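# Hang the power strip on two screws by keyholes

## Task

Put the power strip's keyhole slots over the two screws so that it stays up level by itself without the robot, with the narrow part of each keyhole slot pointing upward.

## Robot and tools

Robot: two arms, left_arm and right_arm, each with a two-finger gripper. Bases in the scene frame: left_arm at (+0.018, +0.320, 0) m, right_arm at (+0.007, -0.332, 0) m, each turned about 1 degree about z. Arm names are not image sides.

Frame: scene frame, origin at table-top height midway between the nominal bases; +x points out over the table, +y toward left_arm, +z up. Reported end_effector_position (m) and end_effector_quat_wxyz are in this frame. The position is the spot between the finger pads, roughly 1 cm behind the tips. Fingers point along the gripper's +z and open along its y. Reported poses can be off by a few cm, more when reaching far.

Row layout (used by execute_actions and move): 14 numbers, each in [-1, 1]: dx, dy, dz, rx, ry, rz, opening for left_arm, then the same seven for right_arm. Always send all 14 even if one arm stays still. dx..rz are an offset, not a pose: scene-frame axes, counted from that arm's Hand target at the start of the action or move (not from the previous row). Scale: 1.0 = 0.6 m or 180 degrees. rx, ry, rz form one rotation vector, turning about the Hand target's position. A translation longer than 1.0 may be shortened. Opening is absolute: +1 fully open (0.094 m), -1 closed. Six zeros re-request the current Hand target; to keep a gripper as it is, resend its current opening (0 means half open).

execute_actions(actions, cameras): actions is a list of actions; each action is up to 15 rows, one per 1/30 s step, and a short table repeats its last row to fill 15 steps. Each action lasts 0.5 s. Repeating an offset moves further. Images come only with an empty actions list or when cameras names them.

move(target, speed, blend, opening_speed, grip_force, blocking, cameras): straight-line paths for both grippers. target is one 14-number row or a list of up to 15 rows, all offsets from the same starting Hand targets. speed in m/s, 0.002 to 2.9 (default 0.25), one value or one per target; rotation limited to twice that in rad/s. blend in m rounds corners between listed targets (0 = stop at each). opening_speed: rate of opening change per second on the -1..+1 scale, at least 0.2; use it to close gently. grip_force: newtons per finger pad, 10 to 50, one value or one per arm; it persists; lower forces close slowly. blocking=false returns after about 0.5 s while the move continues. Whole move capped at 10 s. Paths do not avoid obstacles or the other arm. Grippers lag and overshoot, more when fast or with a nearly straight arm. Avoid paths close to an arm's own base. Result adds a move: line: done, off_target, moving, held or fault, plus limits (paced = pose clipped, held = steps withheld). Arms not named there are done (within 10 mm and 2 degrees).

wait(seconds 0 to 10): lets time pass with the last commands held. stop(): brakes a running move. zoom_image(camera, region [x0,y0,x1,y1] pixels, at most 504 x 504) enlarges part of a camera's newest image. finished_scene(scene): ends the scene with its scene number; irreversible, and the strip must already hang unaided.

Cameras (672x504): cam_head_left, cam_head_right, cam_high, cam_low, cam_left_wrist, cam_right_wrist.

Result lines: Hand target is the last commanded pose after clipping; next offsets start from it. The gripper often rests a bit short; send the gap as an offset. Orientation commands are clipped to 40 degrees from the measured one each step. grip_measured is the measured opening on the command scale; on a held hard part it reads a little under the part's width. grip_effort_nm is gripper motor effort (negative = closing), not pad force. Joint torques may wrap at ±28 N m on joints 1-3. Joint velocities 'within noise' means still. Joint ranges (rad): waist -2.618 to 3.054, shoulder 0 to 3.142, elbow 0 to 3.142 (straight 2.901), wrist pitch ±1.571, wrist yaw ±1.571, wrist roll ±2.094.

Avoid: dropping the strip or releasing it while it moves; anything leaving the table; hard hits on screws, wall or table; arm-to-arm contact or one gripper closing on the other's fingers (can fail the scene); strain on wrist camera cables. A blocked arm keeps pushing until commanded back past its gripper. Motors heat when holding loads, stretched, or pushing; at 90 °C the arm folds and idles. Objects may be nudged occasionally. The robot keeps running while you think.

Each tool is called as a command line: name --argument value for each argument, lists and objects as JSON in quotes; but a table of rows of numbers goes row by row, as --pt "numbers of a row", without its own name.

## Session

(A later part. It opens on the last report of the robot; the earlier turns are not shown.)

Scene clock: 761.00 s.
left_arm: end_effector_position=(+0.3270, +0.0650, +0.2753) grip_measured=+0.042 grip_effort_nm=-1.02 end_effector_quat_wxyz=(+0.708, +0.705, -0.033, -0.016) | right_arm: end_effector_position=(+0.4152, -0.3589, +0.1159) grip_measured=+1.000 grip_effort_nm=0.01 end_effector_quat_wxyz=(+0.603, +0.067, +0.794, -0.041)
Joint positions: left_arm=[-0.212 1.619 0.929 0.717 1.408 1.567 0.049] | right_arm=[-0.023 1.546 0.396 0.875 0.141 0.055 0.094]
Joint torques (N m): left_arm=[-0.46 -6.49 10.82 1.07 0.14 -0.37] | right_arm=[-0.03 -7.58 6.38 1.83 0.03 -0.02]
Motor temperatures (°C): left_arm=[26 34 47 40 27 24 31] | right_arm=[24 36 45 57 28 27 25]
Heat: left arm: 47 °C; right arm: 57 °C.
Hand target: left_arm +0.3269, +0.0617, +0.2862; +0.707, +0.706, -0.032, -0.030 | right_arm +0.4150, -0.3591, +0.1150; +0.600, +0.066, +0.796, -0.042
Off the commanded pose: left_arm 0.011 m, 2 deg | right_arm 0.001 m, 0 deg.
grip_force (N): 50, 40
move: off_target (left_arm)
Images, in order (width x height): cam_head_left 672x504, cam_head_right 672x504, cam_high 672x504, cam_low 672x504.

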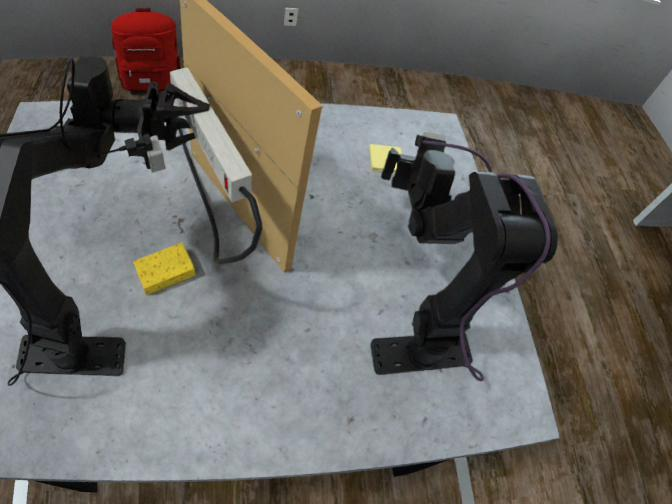

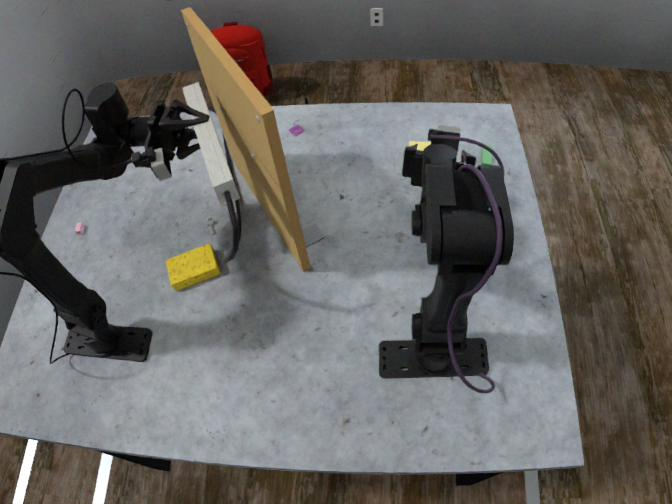

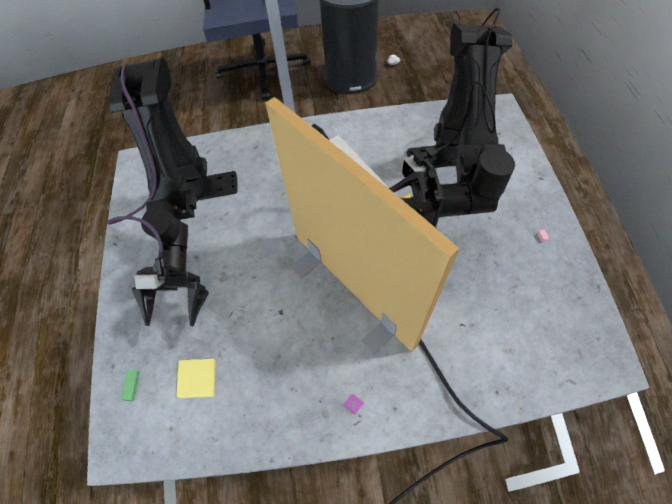

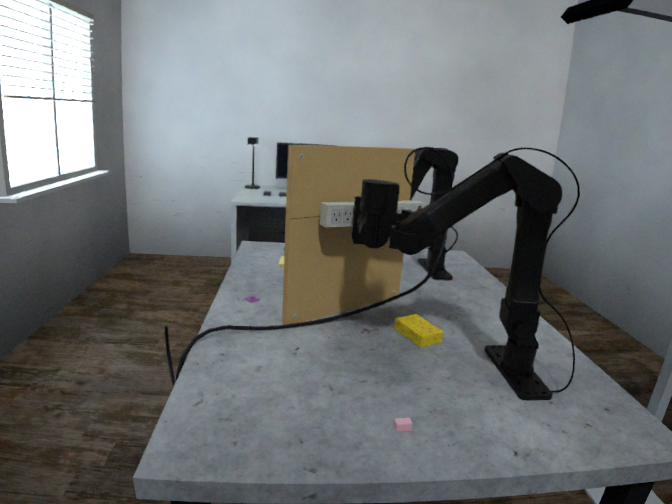

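execute_actions --actions '[]' --cameras '["cam_left_wrist","cam_low"]'

zoom_image --camera "cam_low" --region '[280, 140, 430, 330]'

Scene clock: 795.33 s.
left_arm: end_effector_position=(+0.3270, +0.0650, +0.2752) grip_measured=+0.042 grip_effort_nm=-1.02 end_effector_quat_wxyz=(+0.708, +0.705, -0.032, -0.017) | right_arm: end_effector_position=(+0.4152, -0.3589, +0.1159) grip_measured=+1.000 grip_effort_nm=0.02 end_effector_quat_wxyz=(+0.603, +0.067, +0.794, -0.041)
Joint positions: left_arm=[-0.212 1.619 0.929 0.716 1.408 1.567 0.049] | right_arm=[-0.023 1.546 0.396 0.875 0.141 0.055 0.094]
Joint velocities: within noise
Joint torques (N m): left_arm=[-0.49 -6.58 10.84 1.09 0.16 -0.4] | right_arm=[-0.02 -7.6 6.39 1.83 0.03 -0.02]
Motor temperatures (°C): left_arm=[26 35 46 39 26 24 31] | right_arm=[24 36 45 57 28 27 25]
Heat: left arm: 46 °C; right arm: 57 °C.
Hand target: left_arm +0.3268, +0.0617, +0.2861; +0.707, +0.706, -0.032, -0.030 | right_arm +0.4150, -0.3591, +0.1150; +0.600, +0.066, +0.796, -0.042
Tool commands: left_gripper/opening=+0.0 right_gripper/opening=+1.0
Off the commanded pose: left_arm 0.011 m, 2 deg | right_arm 0.001 m, 0 deg.
grip_force (N): 50, 40
Images, in order (width x height): cam_low 672x504, cam_left_wrist 672x504.

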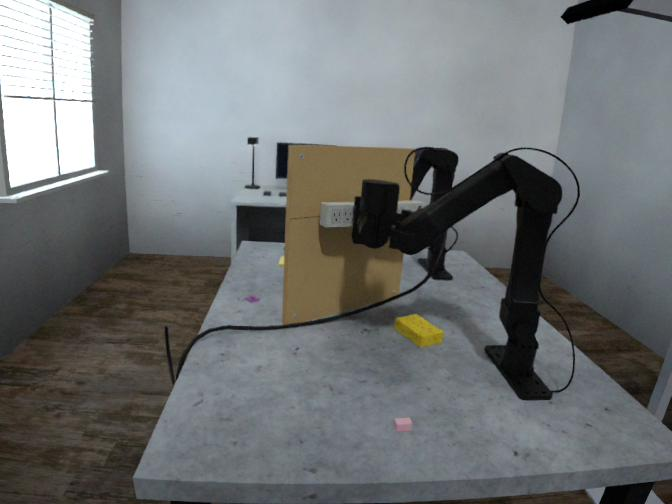

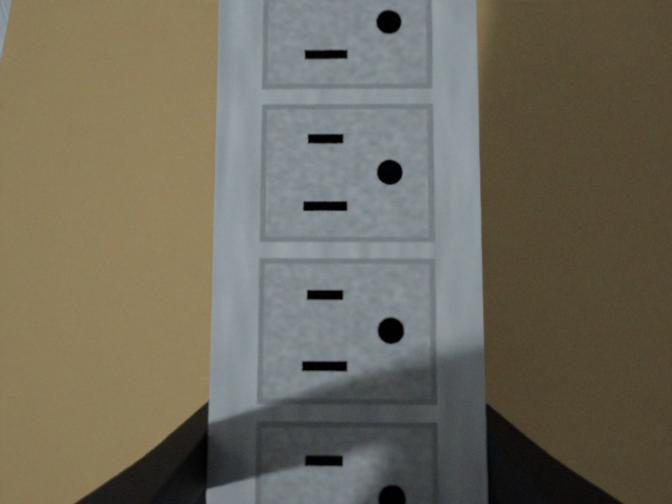

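Scaled by 2.653 from the camera's 672x504 image, which has a finer 960x720 frame.

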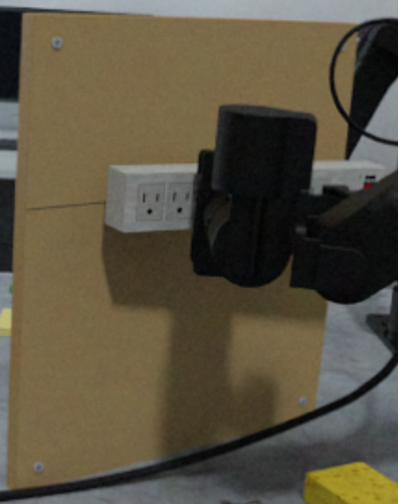

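move --target '[-0.02,0.05,0,0,0.017,0.022,0,0,0,0,0,0,0,1]' --speed 0.12 --cameras '["cam_head_left","cam_head_right","cam_low","cam_high"]'

zoom_image --camera "cam_head_left" --region '[140, 50, 340, 200]'

zoom_image --camera "cam_head_right" --region '[150, 70, 310, 220]'

zoom_image --camera "cam_low" --region '[280, 140, 430, 330]'

zoom_image --camera "cam_high" --region '[260, 80, 480, 280]'

Scene clock: 819.23 s.
left_arm: end_effector_position=(+0.3243, +0.0897, +0.2815) grip_measured=+0.042 grip_effort_nm=-1.02 end_effector_quat_wxyz=(+0.709, +0.706, -0.002, +0.002) | right_arm: end_effector_position=(+0.4152, -0.3589, +0.1159) grip_measured=+1.000 grip_effort_nm=0.01 end_effector_quat_wxyz=(+0.603, +0.067, +0.794, -0.041)
Joint positions: left_arm=[-0.145 1.533 0.871 0.688 1.407 1.551 0.049] | right_arm=[-0.023 1.546 0.396 0.875 0.141 0.055 0.094]
Joint torques (N m): left_arm=[0.24 -8.09 6.61 1.08 0.25 -0.61] | right_arm=[-0.02 -7.6 6.39 1.83 0.02 -0.03]
Motor temperatures (°C): left_arm=[26 35 46 39 26 24 31] | right_arm=[24 36 45 57 28 27 25]
Heat: left arm: 46 °C; right arm: 57 °C.
Hand target: left_arm +0.3149, +0.0918, +0.2862; +0.708, +0.706, +0.012, -0.024 | right_arm +0.4150, -0.3591, +0.1150; +0.600, +0.066, +0.796, -0.042
Off the commanded pose: left_arm 0.011 m, 3 deg | right_arm 0.001 m, 0 deg.
grip_force (N): 50, 40
move: off_target (left_arm)
Images, in order (width x height): cam_head_left 672x504, cam_head_right 672x504, cam_high 672x504, cam_low 672x504.

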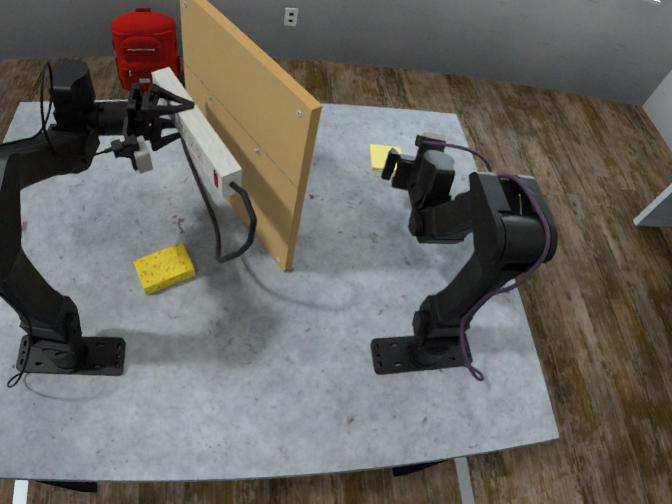

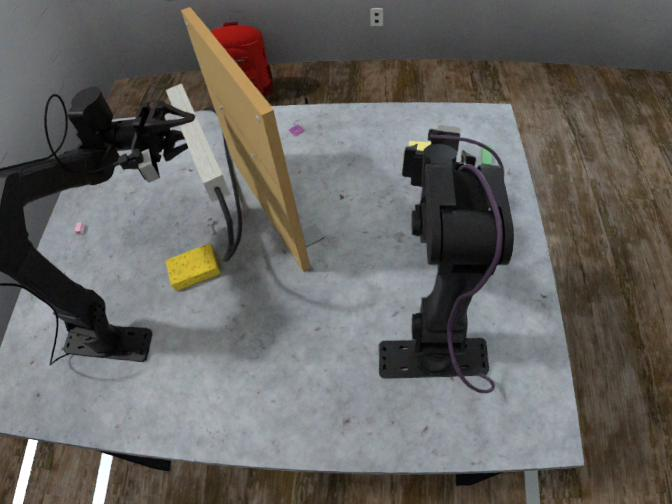

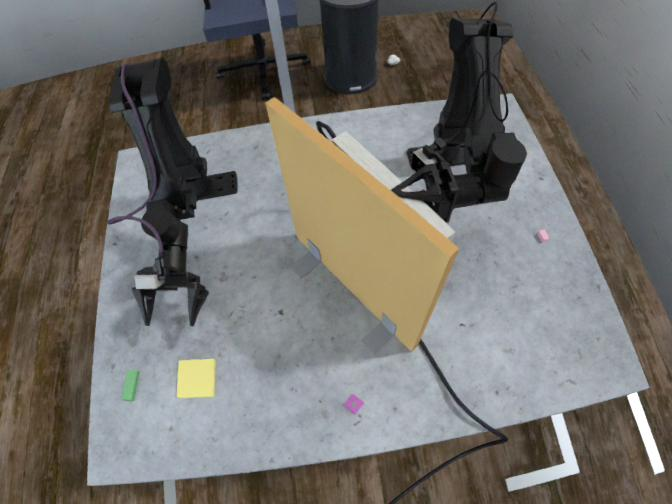

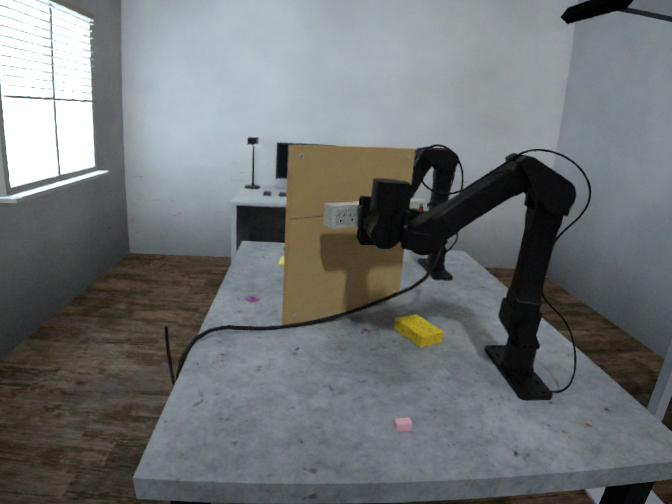

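Scaled by 2.520 from the camera's 672x504 image, which has a finer 960x720 frame.

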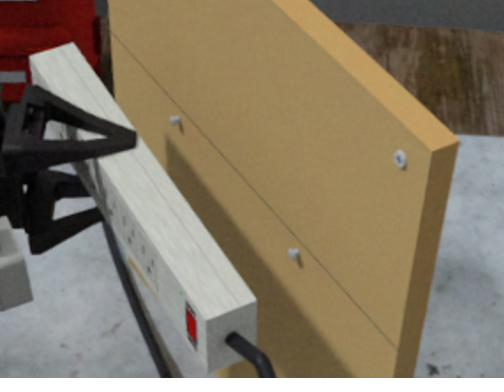

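Scaled by 3.150 from the camera's 672x504 image, which has a finer 960x720 frame.

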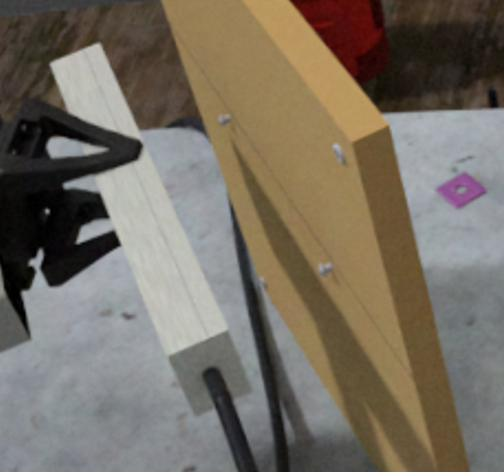

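Scaled by 2.653 from the camera's 672x504 image, which has a finer 960x720 frame.

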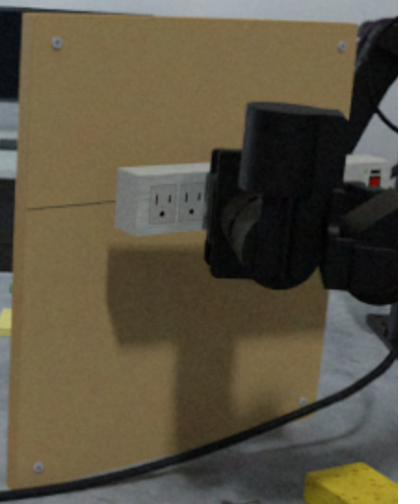

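Scaled by 2.291 from the camera's 672x504 image, which has a finer 960x720 frame.

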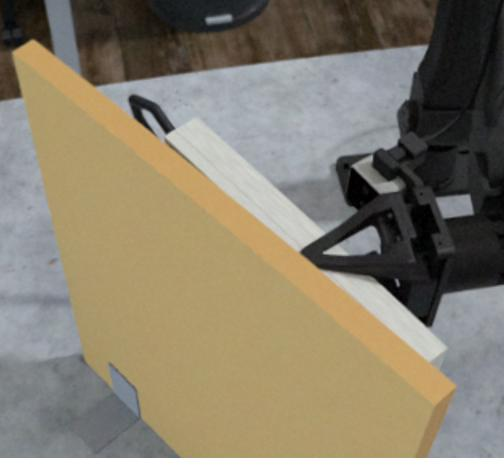

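move --target '[0.025,-0.067,-0.01,0,0.012,0.022,0,0,0,0,0,0,0,1]' --speed 0.12 --cameras '["cam_head_left","cam_head_right","cam_low","cam_high"]'

zoom_image --camera "cam_head_left" --region '[140, 50, 340, 200]'

zoom_image --camera "cam_head_right" --region '[150, 70, 310, 220]'

zoom_image --camera "cam_low" --region '[280, 140, 430, 330]'

zoom_image --camera "cam_high" --region '[260, 80, 480, 280]'

Scene clock: 829.87 s.
left_arm: end_effector_position=(+0.3328, +0.0551, +0.2741) grip_measured=+0.042 grip_effort_nm=-1.02 end_effector_quat_wxyz=(+0.706, +0.707, +0.042, +0.011) | right_arm: end_effector_position=(+0.4152, -0.3589, +0.1159) grip_measured=+1.000 grip_effort_nm=0.01 end_effector_quat_wxyz=(+0.603, +0.067, +0.794, -0.041)
Joint positions: left_arm=[-0.258 1.551 0.871 0.672 1.219 1.534 0.049] | right_arm=[-0.023 1.546 0.396 0.875 0.141 0.055 0.094]
Joint torques (N m): left_arm=[-0.7 -6.01 9.29 1.33 0.28 -0.57] | right_arm=[-0.06 -7.61 6.37 1.83 0.05 -0.02]
Motor temperatures (°C): left_arm=[26 37 46 39 26 24 31] | right_arm=[24 36 45 57 28 27 25]
Heat: left arm: 46 °C; right arm: 57 °C.
Hand target: left_arm +0.3299, +0.0516, +0.2802; +0.708, +0.704, +0.049, -0.013 | right_arm +0.4150, -0.3591, +0.1150; +0.600, +0.066, +0.796, -0.042
Off the commanded pose: left_arm 0.008 m, 3 deg | right_arm 0.001 m, 0 deg.
grip_force (N): 50, 40
move: off_target (left_arm)
Images, in order (width x height): cam_head_left 672x504, cam_head_right 672x504, cam_high 672x504, cam_low 672x504.

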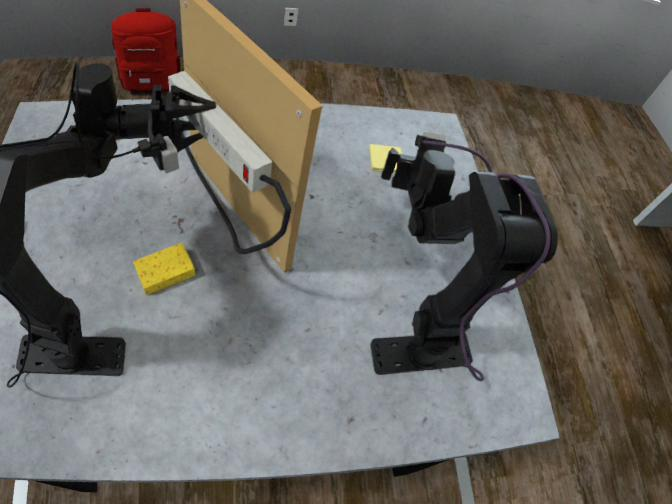

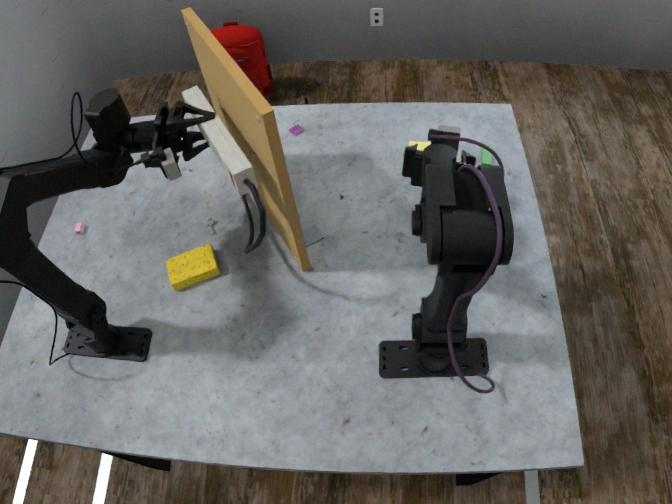

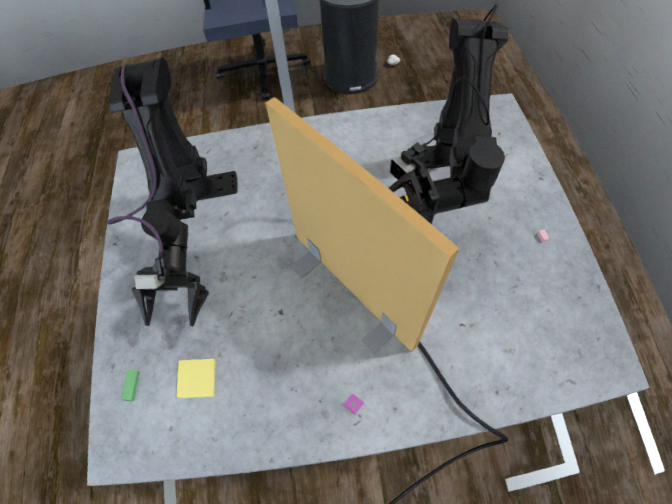

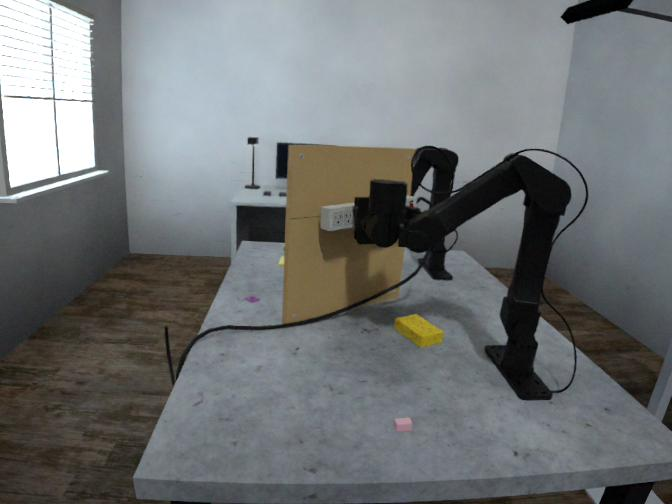

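Scaled by 2.520 from the camera's 672x504 image, which has a finer 960x720 frame.

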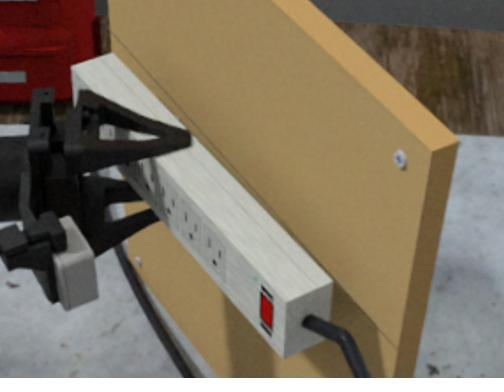

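Scaled by 3.150 from the camera's 672x504 image, which has a finer 960x720 frame.

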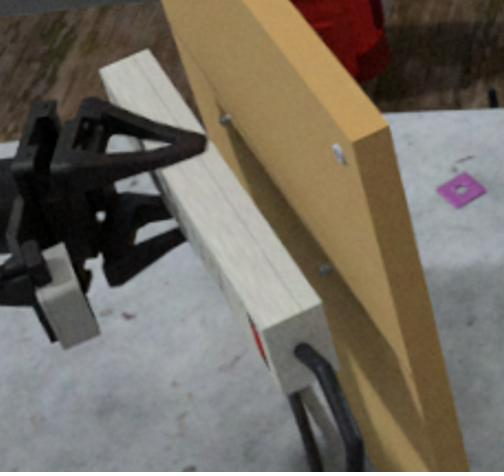

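Scaled by 2.653 from the camera's 672x504 image, which has a finer 960x720 frame.

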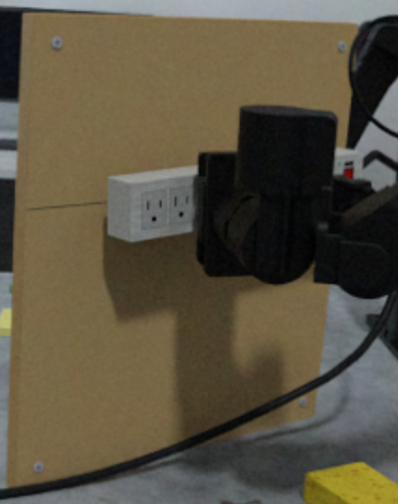

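Scaled by 2.291 from the camera's 672x504 image, which has a finer 960x720 frame.

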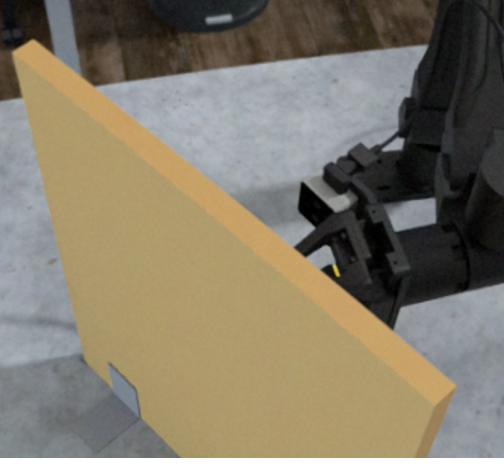

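move --target '[0.018,0.0085,-0.02,0,-0.013,0,0,0,0,0,0,0,0,1]' --speed 0.12 --cameras '["cam_head_left","cam_head_right","cam_low"]'

zoom_image --camera "cam_head_left" --region '[140, 50, 340, 200]'

zoom_image --camera "cam_head_right" --region '[170, 80, 290, 200]'

zoom_image --camera "cam_low" --region '[280, 140, 430, 290]'

Scene clock: 863.23 s.
left_arm: end_effector_position=(+0.3430, +0.0569, +0.2581) grip_measured=+0.042 grip_effort_nm=-1.02 end_effector_quat_wxyz=(+0.703, +0.709, +0.046, +0.011) | right_arm: end_effector_position=(+0.4152, -0.3589, +0.1159) grip_measured=+1.000 grip_effort_nm=0.01 end_effector_quat_wxyz=(+0.603, +0.067, +0.794, -0.041)
Joint positions: left_arm=[-0.245 1.607 0.871 0.704 1.226 1.552 0.049] | right_arm=[-0.023 1.546 0.396 0.875 0.141 0.055 0.094]
Joint torques (N m): left_arm=[0.18 -6.38 9.4 1.59 0.39 -0.37] | right_arm=[-0.03 -7.61 6.41 1.83 0.03 -0.01]
Motor temperatures (°C): left_arm=[26 36 50 40 26 25 32] | right_arm=[24 36 45 57 28 27 25]
Heat: left arm: 50 °C; right arm: 57 °C.
Hand target: left_arm +0.3406, +0.0566, +0.2682; +0.709, +0.704, +0.035, +0.001 | right_arm +0.4150, -0.3591, +0.1150; +0.600, +0.066, +0.796, -0.042
Off the commanded pose: left_arm 0.010 m, 2 deg | right_arm 0.001 m, 0 deg.
grip_force (N): 50, 40
move: done
Images, in order (width x height): cam_head_left 672x504, cam_head_right 672x504, cam_low 672x504.

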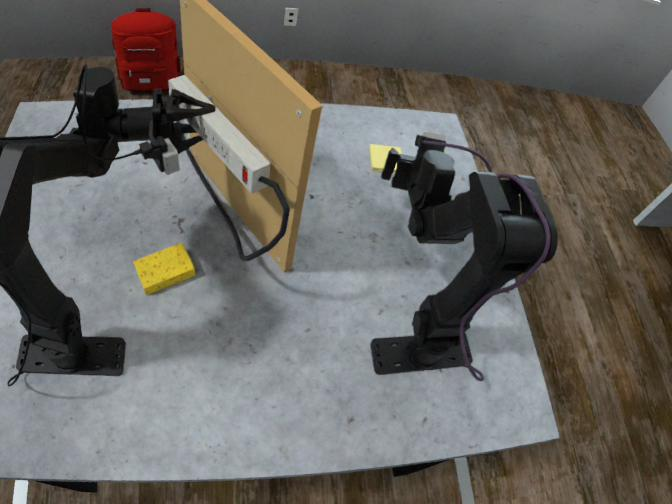

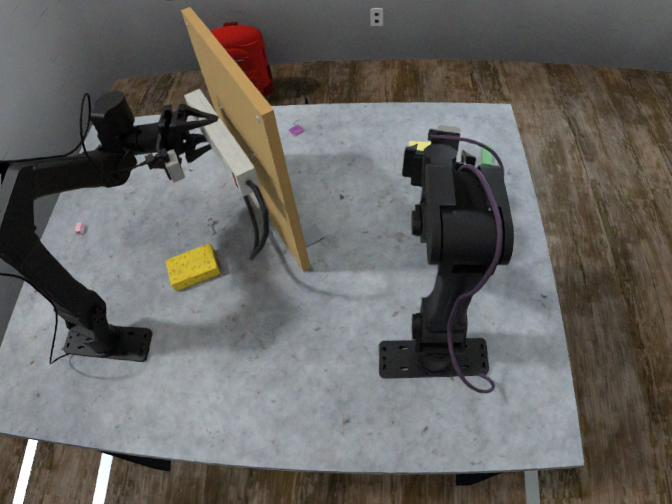

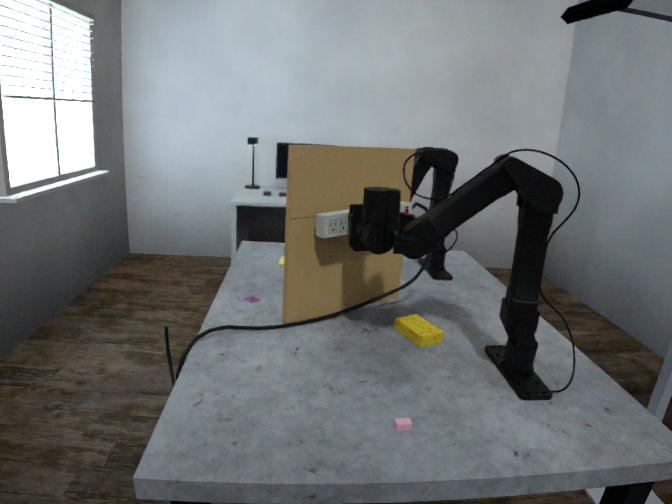

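Scaled by 2.520 from the camera's 672x504 image, which has a finer 960x720 frame.

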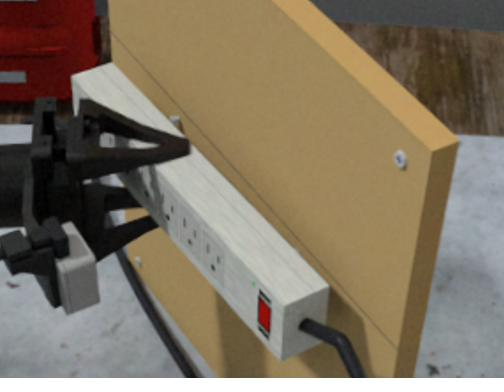

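Scaled by 4.200 from the camera's 672x504 image, which has a finer 960x720 frame.

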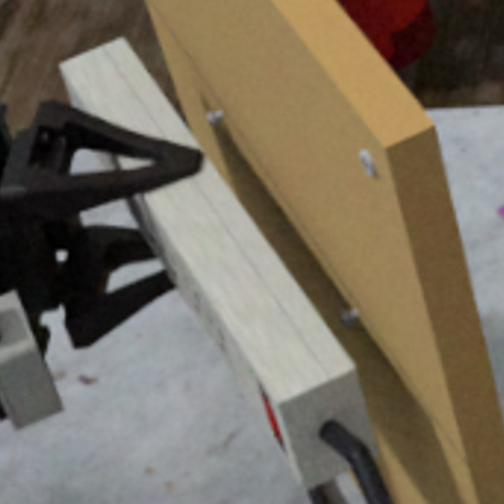

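Scaled by 3.360 from the camera's 672x504 image, which has a finer 960x720 frame.

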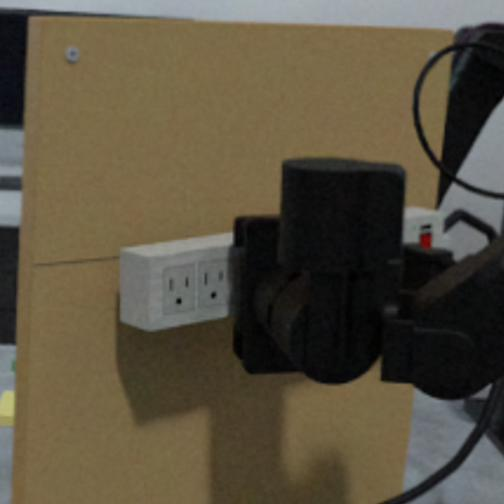

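move --target '[0.01,-0.01,0.005,0,-0.016,0,0,0,0,0,0,0,0,1]' --speed 0.06 --cameras '["cam_head_left","cam_head_right","cam_low"]'

zoom_image --camera "cam_head_left" --region '[160, 60, 280, 180]'

zoom_image --camera "cam_head_right" --region '[170, 80, 290, 200]'

zoom_image --camera "cam_low" --region '[280, 140, 430, 290]'

Scene clock: 881.33 s.
left_arm: end_effector_position=(+0.3474, +0.0556, +0.2563) grip_measured=+0.042 grip_effort_nm=-1.02 end_effector_quat_wxyz=(+0.703, +0.710, +0.033, +0.023) | right_arm: end_effector_position=(+0.4152, -0.3589, +0.1159) grip_measured=+1.000 grip_effort_nm=0.01 end_effector_quat_wxyz=(+0.603, +0.067, +0.794, -0.041)
Joint positions: left_arm=[-0.245 1.628 0.885 0.709 1.226 1.59 0.049] | right_arm=[-0.023 1.546 0.396 0.875 0.141 0.055 0.094]
Joint torques (N m): left_arm=[-0.55 -6.19 10.96 1.59 0.24 -0.37] | right_arm=[-0.02 -7.61 6.39 1.83 0.03 -0.01]
Motor temperatures (°C): left_arm=[26 36 51 41 26 24 32] | right_arm=[24 36 45 57 28 27 25]
Heat: left arm: 51 °C; right arm: 57 °C.
Hand target: left_arm +0.3466, +0.0506, +0.2712; +0.710, +0.704, +0.017, +0.019 | right_arm +0.4150, -0.3591, +0.1150; +0.600, +0.066, +0.796, -0.042
Off the commanded pose: left_arm 0.016 m, 2 deg | right_arm 0.001 m, 0 deg.
grip_force (N): 50, 40
move: off_target (left_arm)
Images, in order (width x height): cam_head_left 672x504, cam_head_right 672x504, cam_low 672x504.

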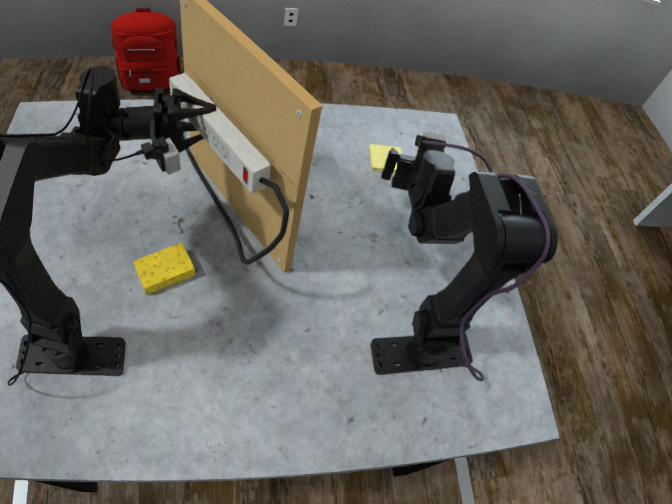

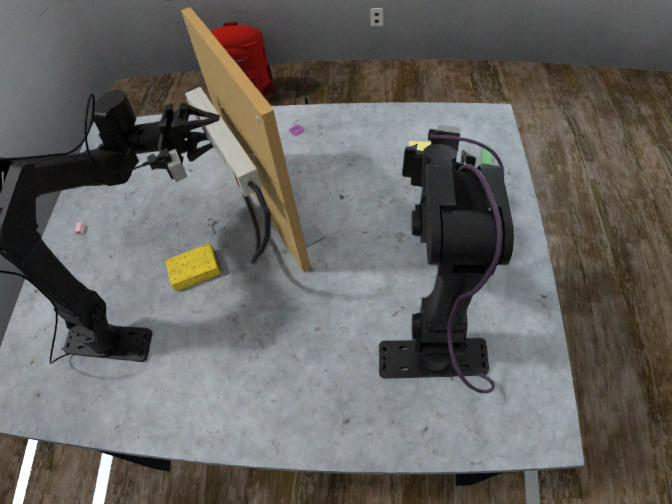

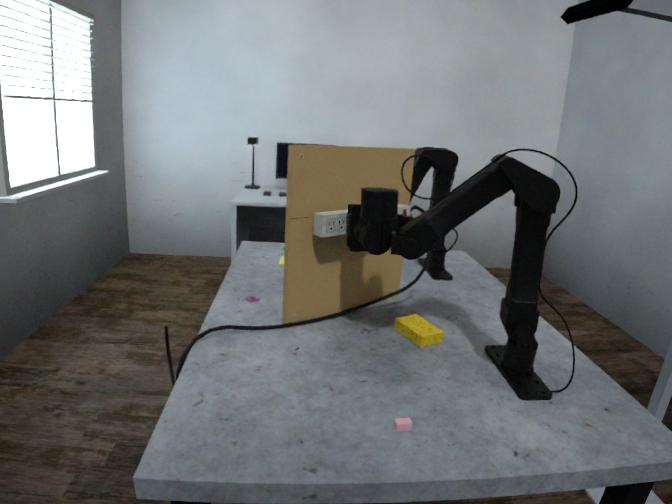

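Scaled by 4.200 from the camera's 672x504 image, which has a finer 960x720 frame.

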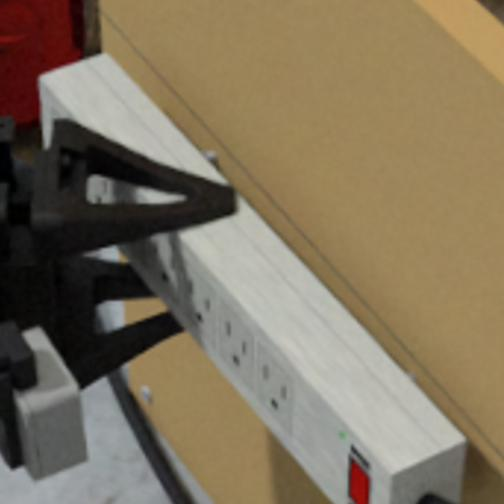

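Scaled by 4.200 from the camera's 672x504 image, which has a finer 960x720 frame.

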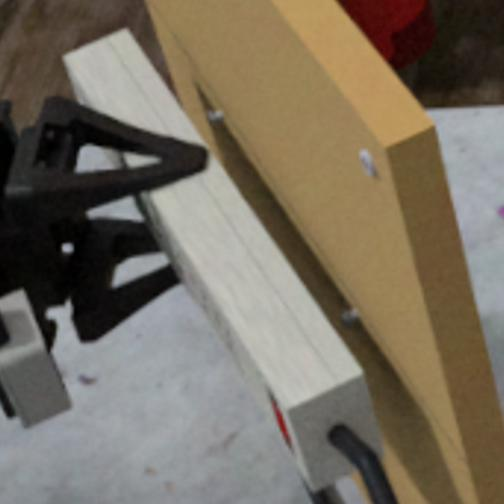

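Scaled by 3.360 from the camera's 672x504 image, which has a finer 960x720 frame.

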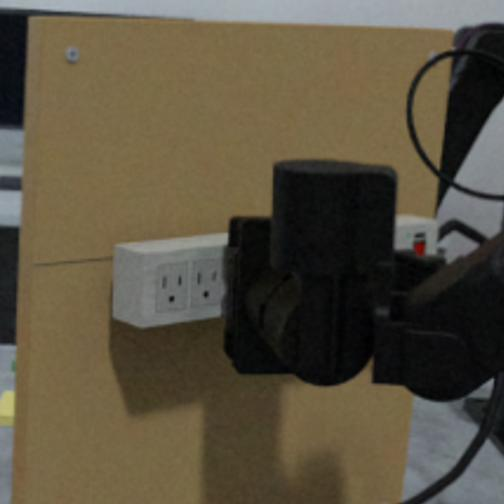

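move --pt "0.008 -0.0145 0.007 0 0 0 0 0 0 0 0 0 0 1" --pt "0.016 -0.033 0.007 0 0 0 0 0 0 0 0 0 0 1" --speed 0.03 --cameras '["cam_head_left","cam_head_right","cam_low"]'

zoom_image --camera "cam_head_left" --region '[160, 60, 280, 180]'

zoom_image --camera "cam_head_right" --region '[170, 80, 290, 200]'

zoom_image --camera "cam_low" --region '[280, 140, 430, 290]'

Scene clock: 893.10 s.
left_arm: end_effector_position=(+0.3533, +0.0431, +0.2626) grip_measured=+0.042 grip_effort_nm=-1.02 end_effector_quat_wxyz=(+0.705, +0.709, +0.020, +0.026) | right_arm: end_effector_position=(+0.4152, -0.3589, +0.1159) grip_measured=+1.000 grip_effort_nm=0.01 end_effector_quat_wxyz=(+0.603, +0.067, +0.794, -0.041)
Joint positions: left_arm=[-0.273 1.662 0.94 0.709 1.213 1.593 0.049] | right_arm=[-0.023 1.546 0.396 0.875 0.141 0.055 0.094]
Joint torques (N m): left_arm=[-2.03 -5.91 12.45 1.43 -0.09 -0.46] | right_arm=[-0.03 -7.6 6.38 1.85 0.04 -0.01]
Motor temperatures (°C): left_arm=[26 36 50 42 26 24 32] | right_arm=[24 36 45 57 28 27 25]
Heat: left arm: 50 °C; right arm: 57 °C.
Hand target: left_arm +0.3563, +0.0308, +0.2752; +0.710, +0.704, +0.017, +0.019 | right_arm +0.4150, -0.3591, +0.1150; +0.600, +0.066, +0.796, -0.042
Off the commanded pose: left_arm 0.018 m, 1 deg | right_arm 0.001 m, 0 deg.
grip_force (N): 50, 40
move: off_target (left_arm)
Images, in order (width x height): cam_head_left 672x504, cam_head_right 672x504, cam_low 672x504.

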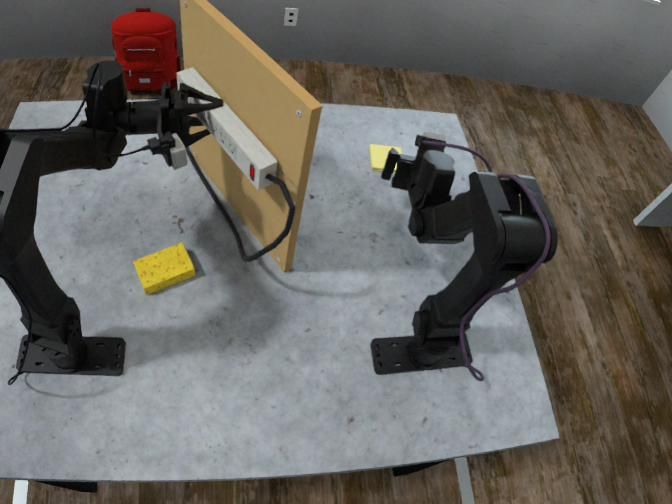

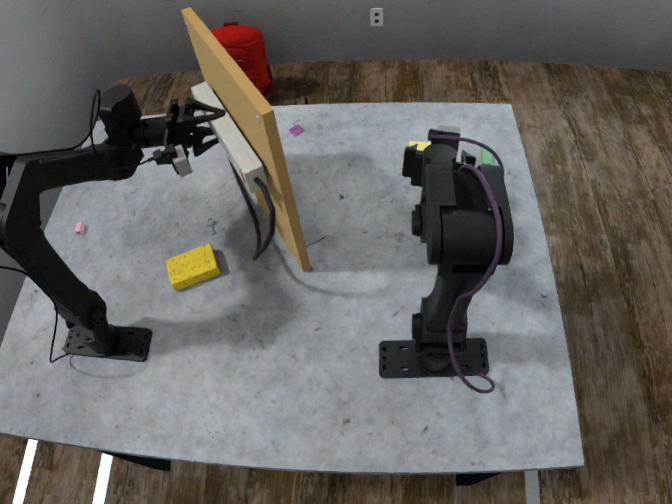

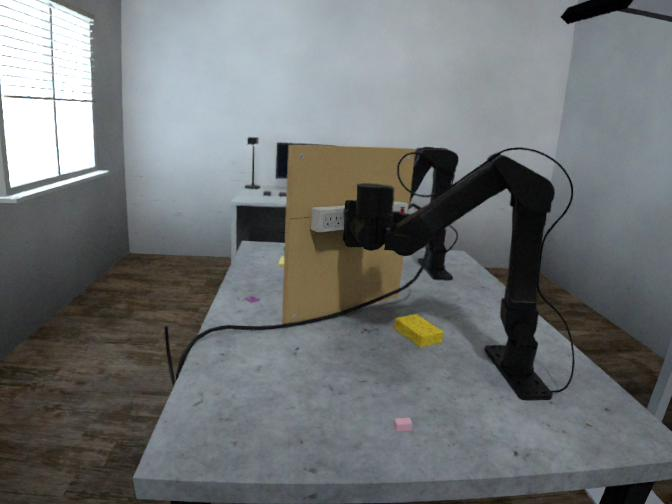

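Scaled by 4.200 from the camera's 672x504 image, which has a finer 960x720 frame.

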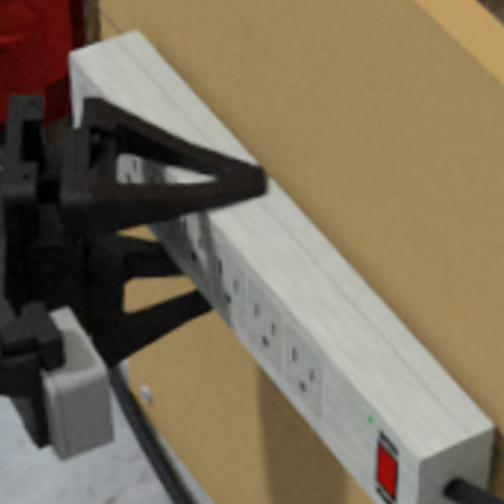

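Scaled by 4.200 from the camera's 672x504 image, which has a finer 960x720 frame.

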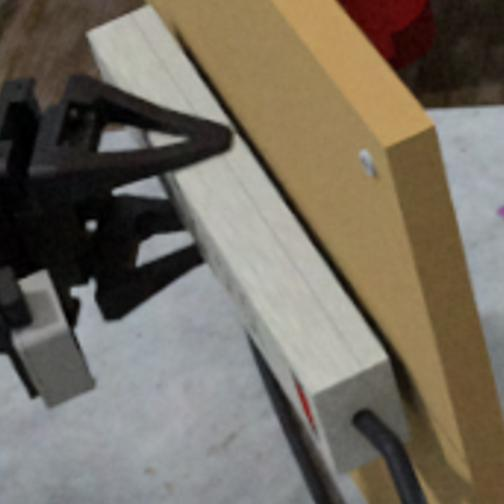

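Scaled by 3.360 from the camera's 672x504 image, which has a finer 960x720 frame.

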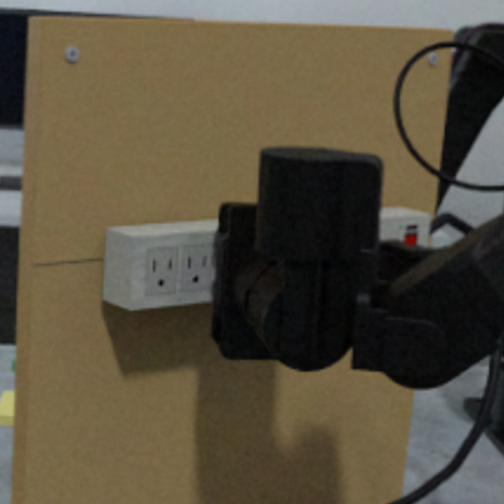

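move --target '[0.007,0.003,0,0,0,0,0,0,0,0,0,0,0,1]' --speed 0.02

move --target '[0.003,-0.007,-0.006,0,0,0,0,0,0,0,0,0,0,1]' --speed 0.02

move --target '[0,0,0.012,0,0,0,0,0,0,0,0,0,0,1]' --speed 0.02 --cameras '["cam_head_right","cam_low","cam_head_left"]'

zoom_image --camera "cam_head_right" --region '[170, 80, 290, 200]'

zoom_image --camera "cam_head_left" --region '[160, 60, 280, 180]'

zoom_image --camera "cam_low" --region '[280, 140, 430, 290]'

Scene clock: 905.63 s.
left_arm: end_effector_position=(+0.3534, +0.0431, +0.2625) grip_measured=+0.042 grip_effort_nm=-1.02 end_effector_quat_wxyz=(+0.705, +0.709, +0.015, +0.022) | right_arm: end_effector_position=(+0.4152, -0.3589, +0.1159) grip_measured=+1.000 grip_effort_nm=0.01 end_effector_quat_wxyz=(+0.603, +0.067, +0.794, -0.041)
Joint positions: left_arm=[-0.271 1.671 0.948 0.709 1.228 1.593 0.049] | right_arm=[-0.023 1.546 0.396 0.875 0.141 0.055 0.094]
Joint torques (N m): left_arm=[-1.62 -5.49 12.96 1.38 -0.24 -0.45] | right_arm=[-0.05 -7.64 6.39 1.83 0.03 -0.01]
Motor temperatures (°C): left_arm=[26 36 51 42 26 24 32] | right_arm=[24 36 45 57 28 27 25]
Heat: left arm: 51 °C; right arm: 57 °C.
Hand target: left_arm +0.3605, +0.0326, +0.2752; +0.710, +0.704, +0.017, +0.019 | right_arm +0.4150, -0.3591, +0.1150; +0.600, +0.066, +0.796, -0.042
Off the commanded pose: left_arm 0.018 m, 1 deg | right_arm 0.001 m, 0 deg.
grip_force (N): 50, 40
move: off_target (left_arm)

Scene clock: 906.37 s.
left_arm: end_effector_position=(+0.3534, +0.0429, +0.2622) grip_measured=+0.042 grip_effort_nm=-1.02 end_effector_quat_wxyz=(+0.705, +0.709, +0.012, +0.019) | right_arm: end_effector_position=(+0.4152, -0.3589, +0.1159) grip_measured=+1.000 grip_effort_nm=0.01 end_effector_quat_wxyz=(+0.603, +0.067, +0.794, -0.041)
Joint positions: left_arm=[-0.27 1.678 0.955 0.71 1.238 1.593 0.049] | right_arm=[-0.023 1.546 0.396 0.875 0.141 0.055 0.094]
Joint torques (N m): left_arm=[-2.48 -4.98 12.55 1.51 -0.44 -0.46] | right_arm=[-0.01 -7.61 6.39 1.83 0.04 -0.02]
Motor temperatures (°C): left_arm=[26 36 51 42 26 24 32] | right_arm=[24 36 45 57 28 27 25]
Heat: left arm: 51 °C; right arm: 57 °C.
Hand target: left_arm +0.3623, +0.0285, +0.2717; +0.710, +0.704, +0.017, +0.019 | right_arm +0.4150, -0.3591, +0.1150; +0.600, +0.066, +0.796, -0.042
Off the commanded pose: left_arm 0.019 m, 1 deg | right_arm 0.001 m, 0 deg.
grip_force (N): 50, 40
move: off_target (left_arm)

Scene clock: 907.23 s.
left_arm: end_effector_position=(+0.3534, +0.0428, +0.2629) grip_measured=+0.042 grip_effort_nm=-1.02 end_effector_quat_wxyz=(+0.705, +0.709, +0.012, +0.015) | right_arm: end_effector_position=(+0.4152, -0.3589, +0.1159) grip_measured=+1.000 grip_effort_nm=0.01 end_effector_quat_wxyz=(+0.603, +0.067, +0.794, -0.041)
Joint positions: left_arm=[-0.27 1.678 0.961 0.697 1.243 1.593 0.049] | right_arm=[-0.023 1.546 0.396 0.875 0.141 0.055 0.094]
Joint torques (N m): left_arm=[-2.44 -5.98 13.07 1.43 -0.52 -0.47] | right_arm=[-0.05 -7.61 6.38 1.83 0.03 -0.01]
Motor temperatures (°C): left_arm=[26 36 51 42 26 24 32] | right_arm=[24 36 45 57 28 27 25]
Heat: left arm: 51 °C; right arm: 57 °C.
Hand target: left_arm +0.3623, +0.0284, +0.2789; +0.710, +0.704, +0.017, +0.019 | right_arm +0.4150, -0.3591, +0.1150; +0.600, +0.066, +0.796, -0.042
Off the commanded pose: left_arm 0.023 m, 1 deg | right_arm 0.001 m, 0 deg.
grip_force (N): 50, 40
move: off_target (left_arm)
Images, in order (width x height): cam_head_left 672x504, cam_head_right 672x504, cam_low 672x504.

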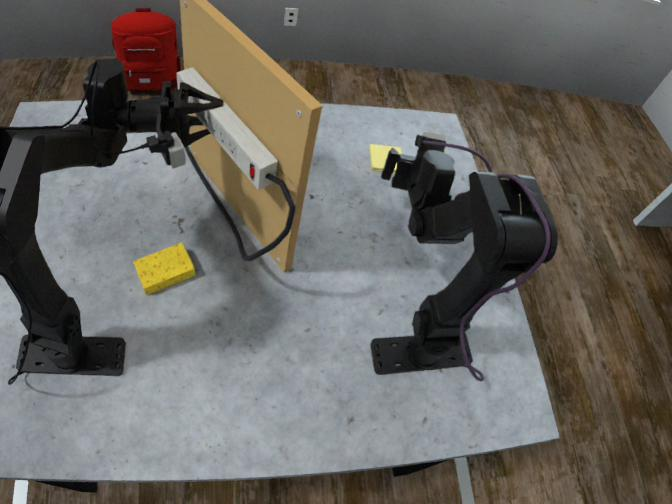

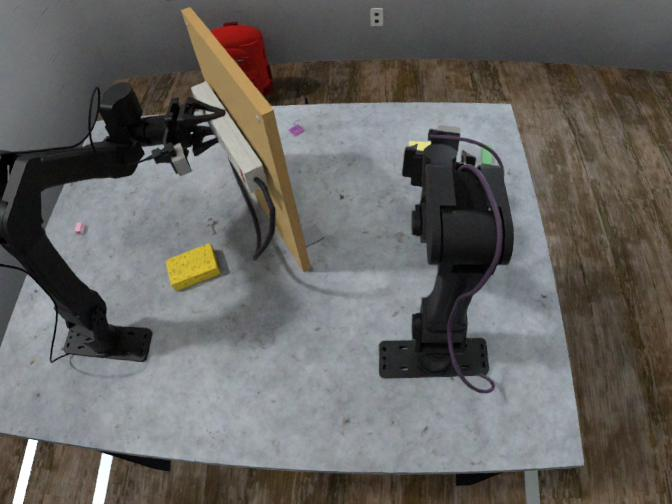

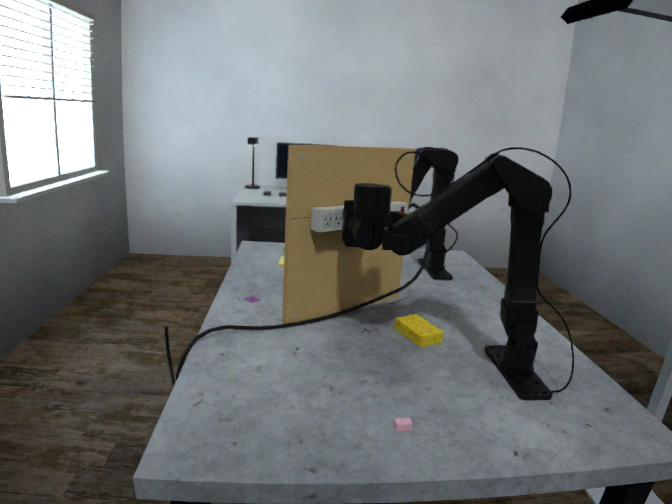

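Scaled by 4.200 from the camera's 672x504 image, which has a finer 960x720 frame.

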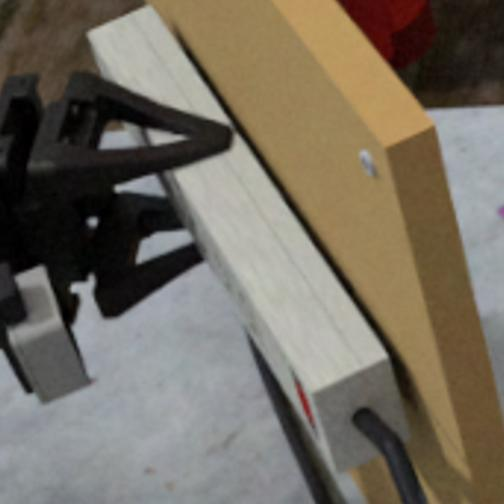

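Scaled by 4.200 from the camera's 672x504 image, which has a finer 960x720 frame.

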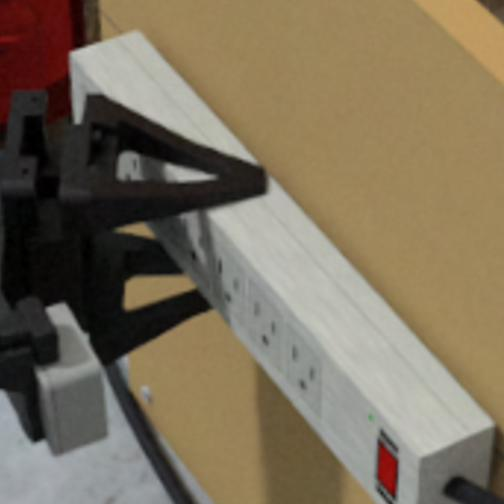

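Scaled by 3.360 from the camera's 672x504 image, which has a finer 960x720 frame.

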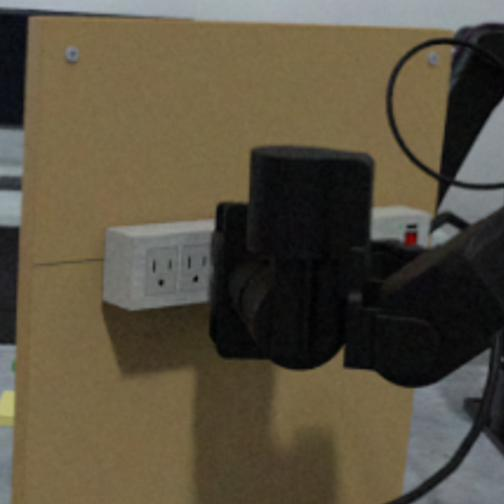

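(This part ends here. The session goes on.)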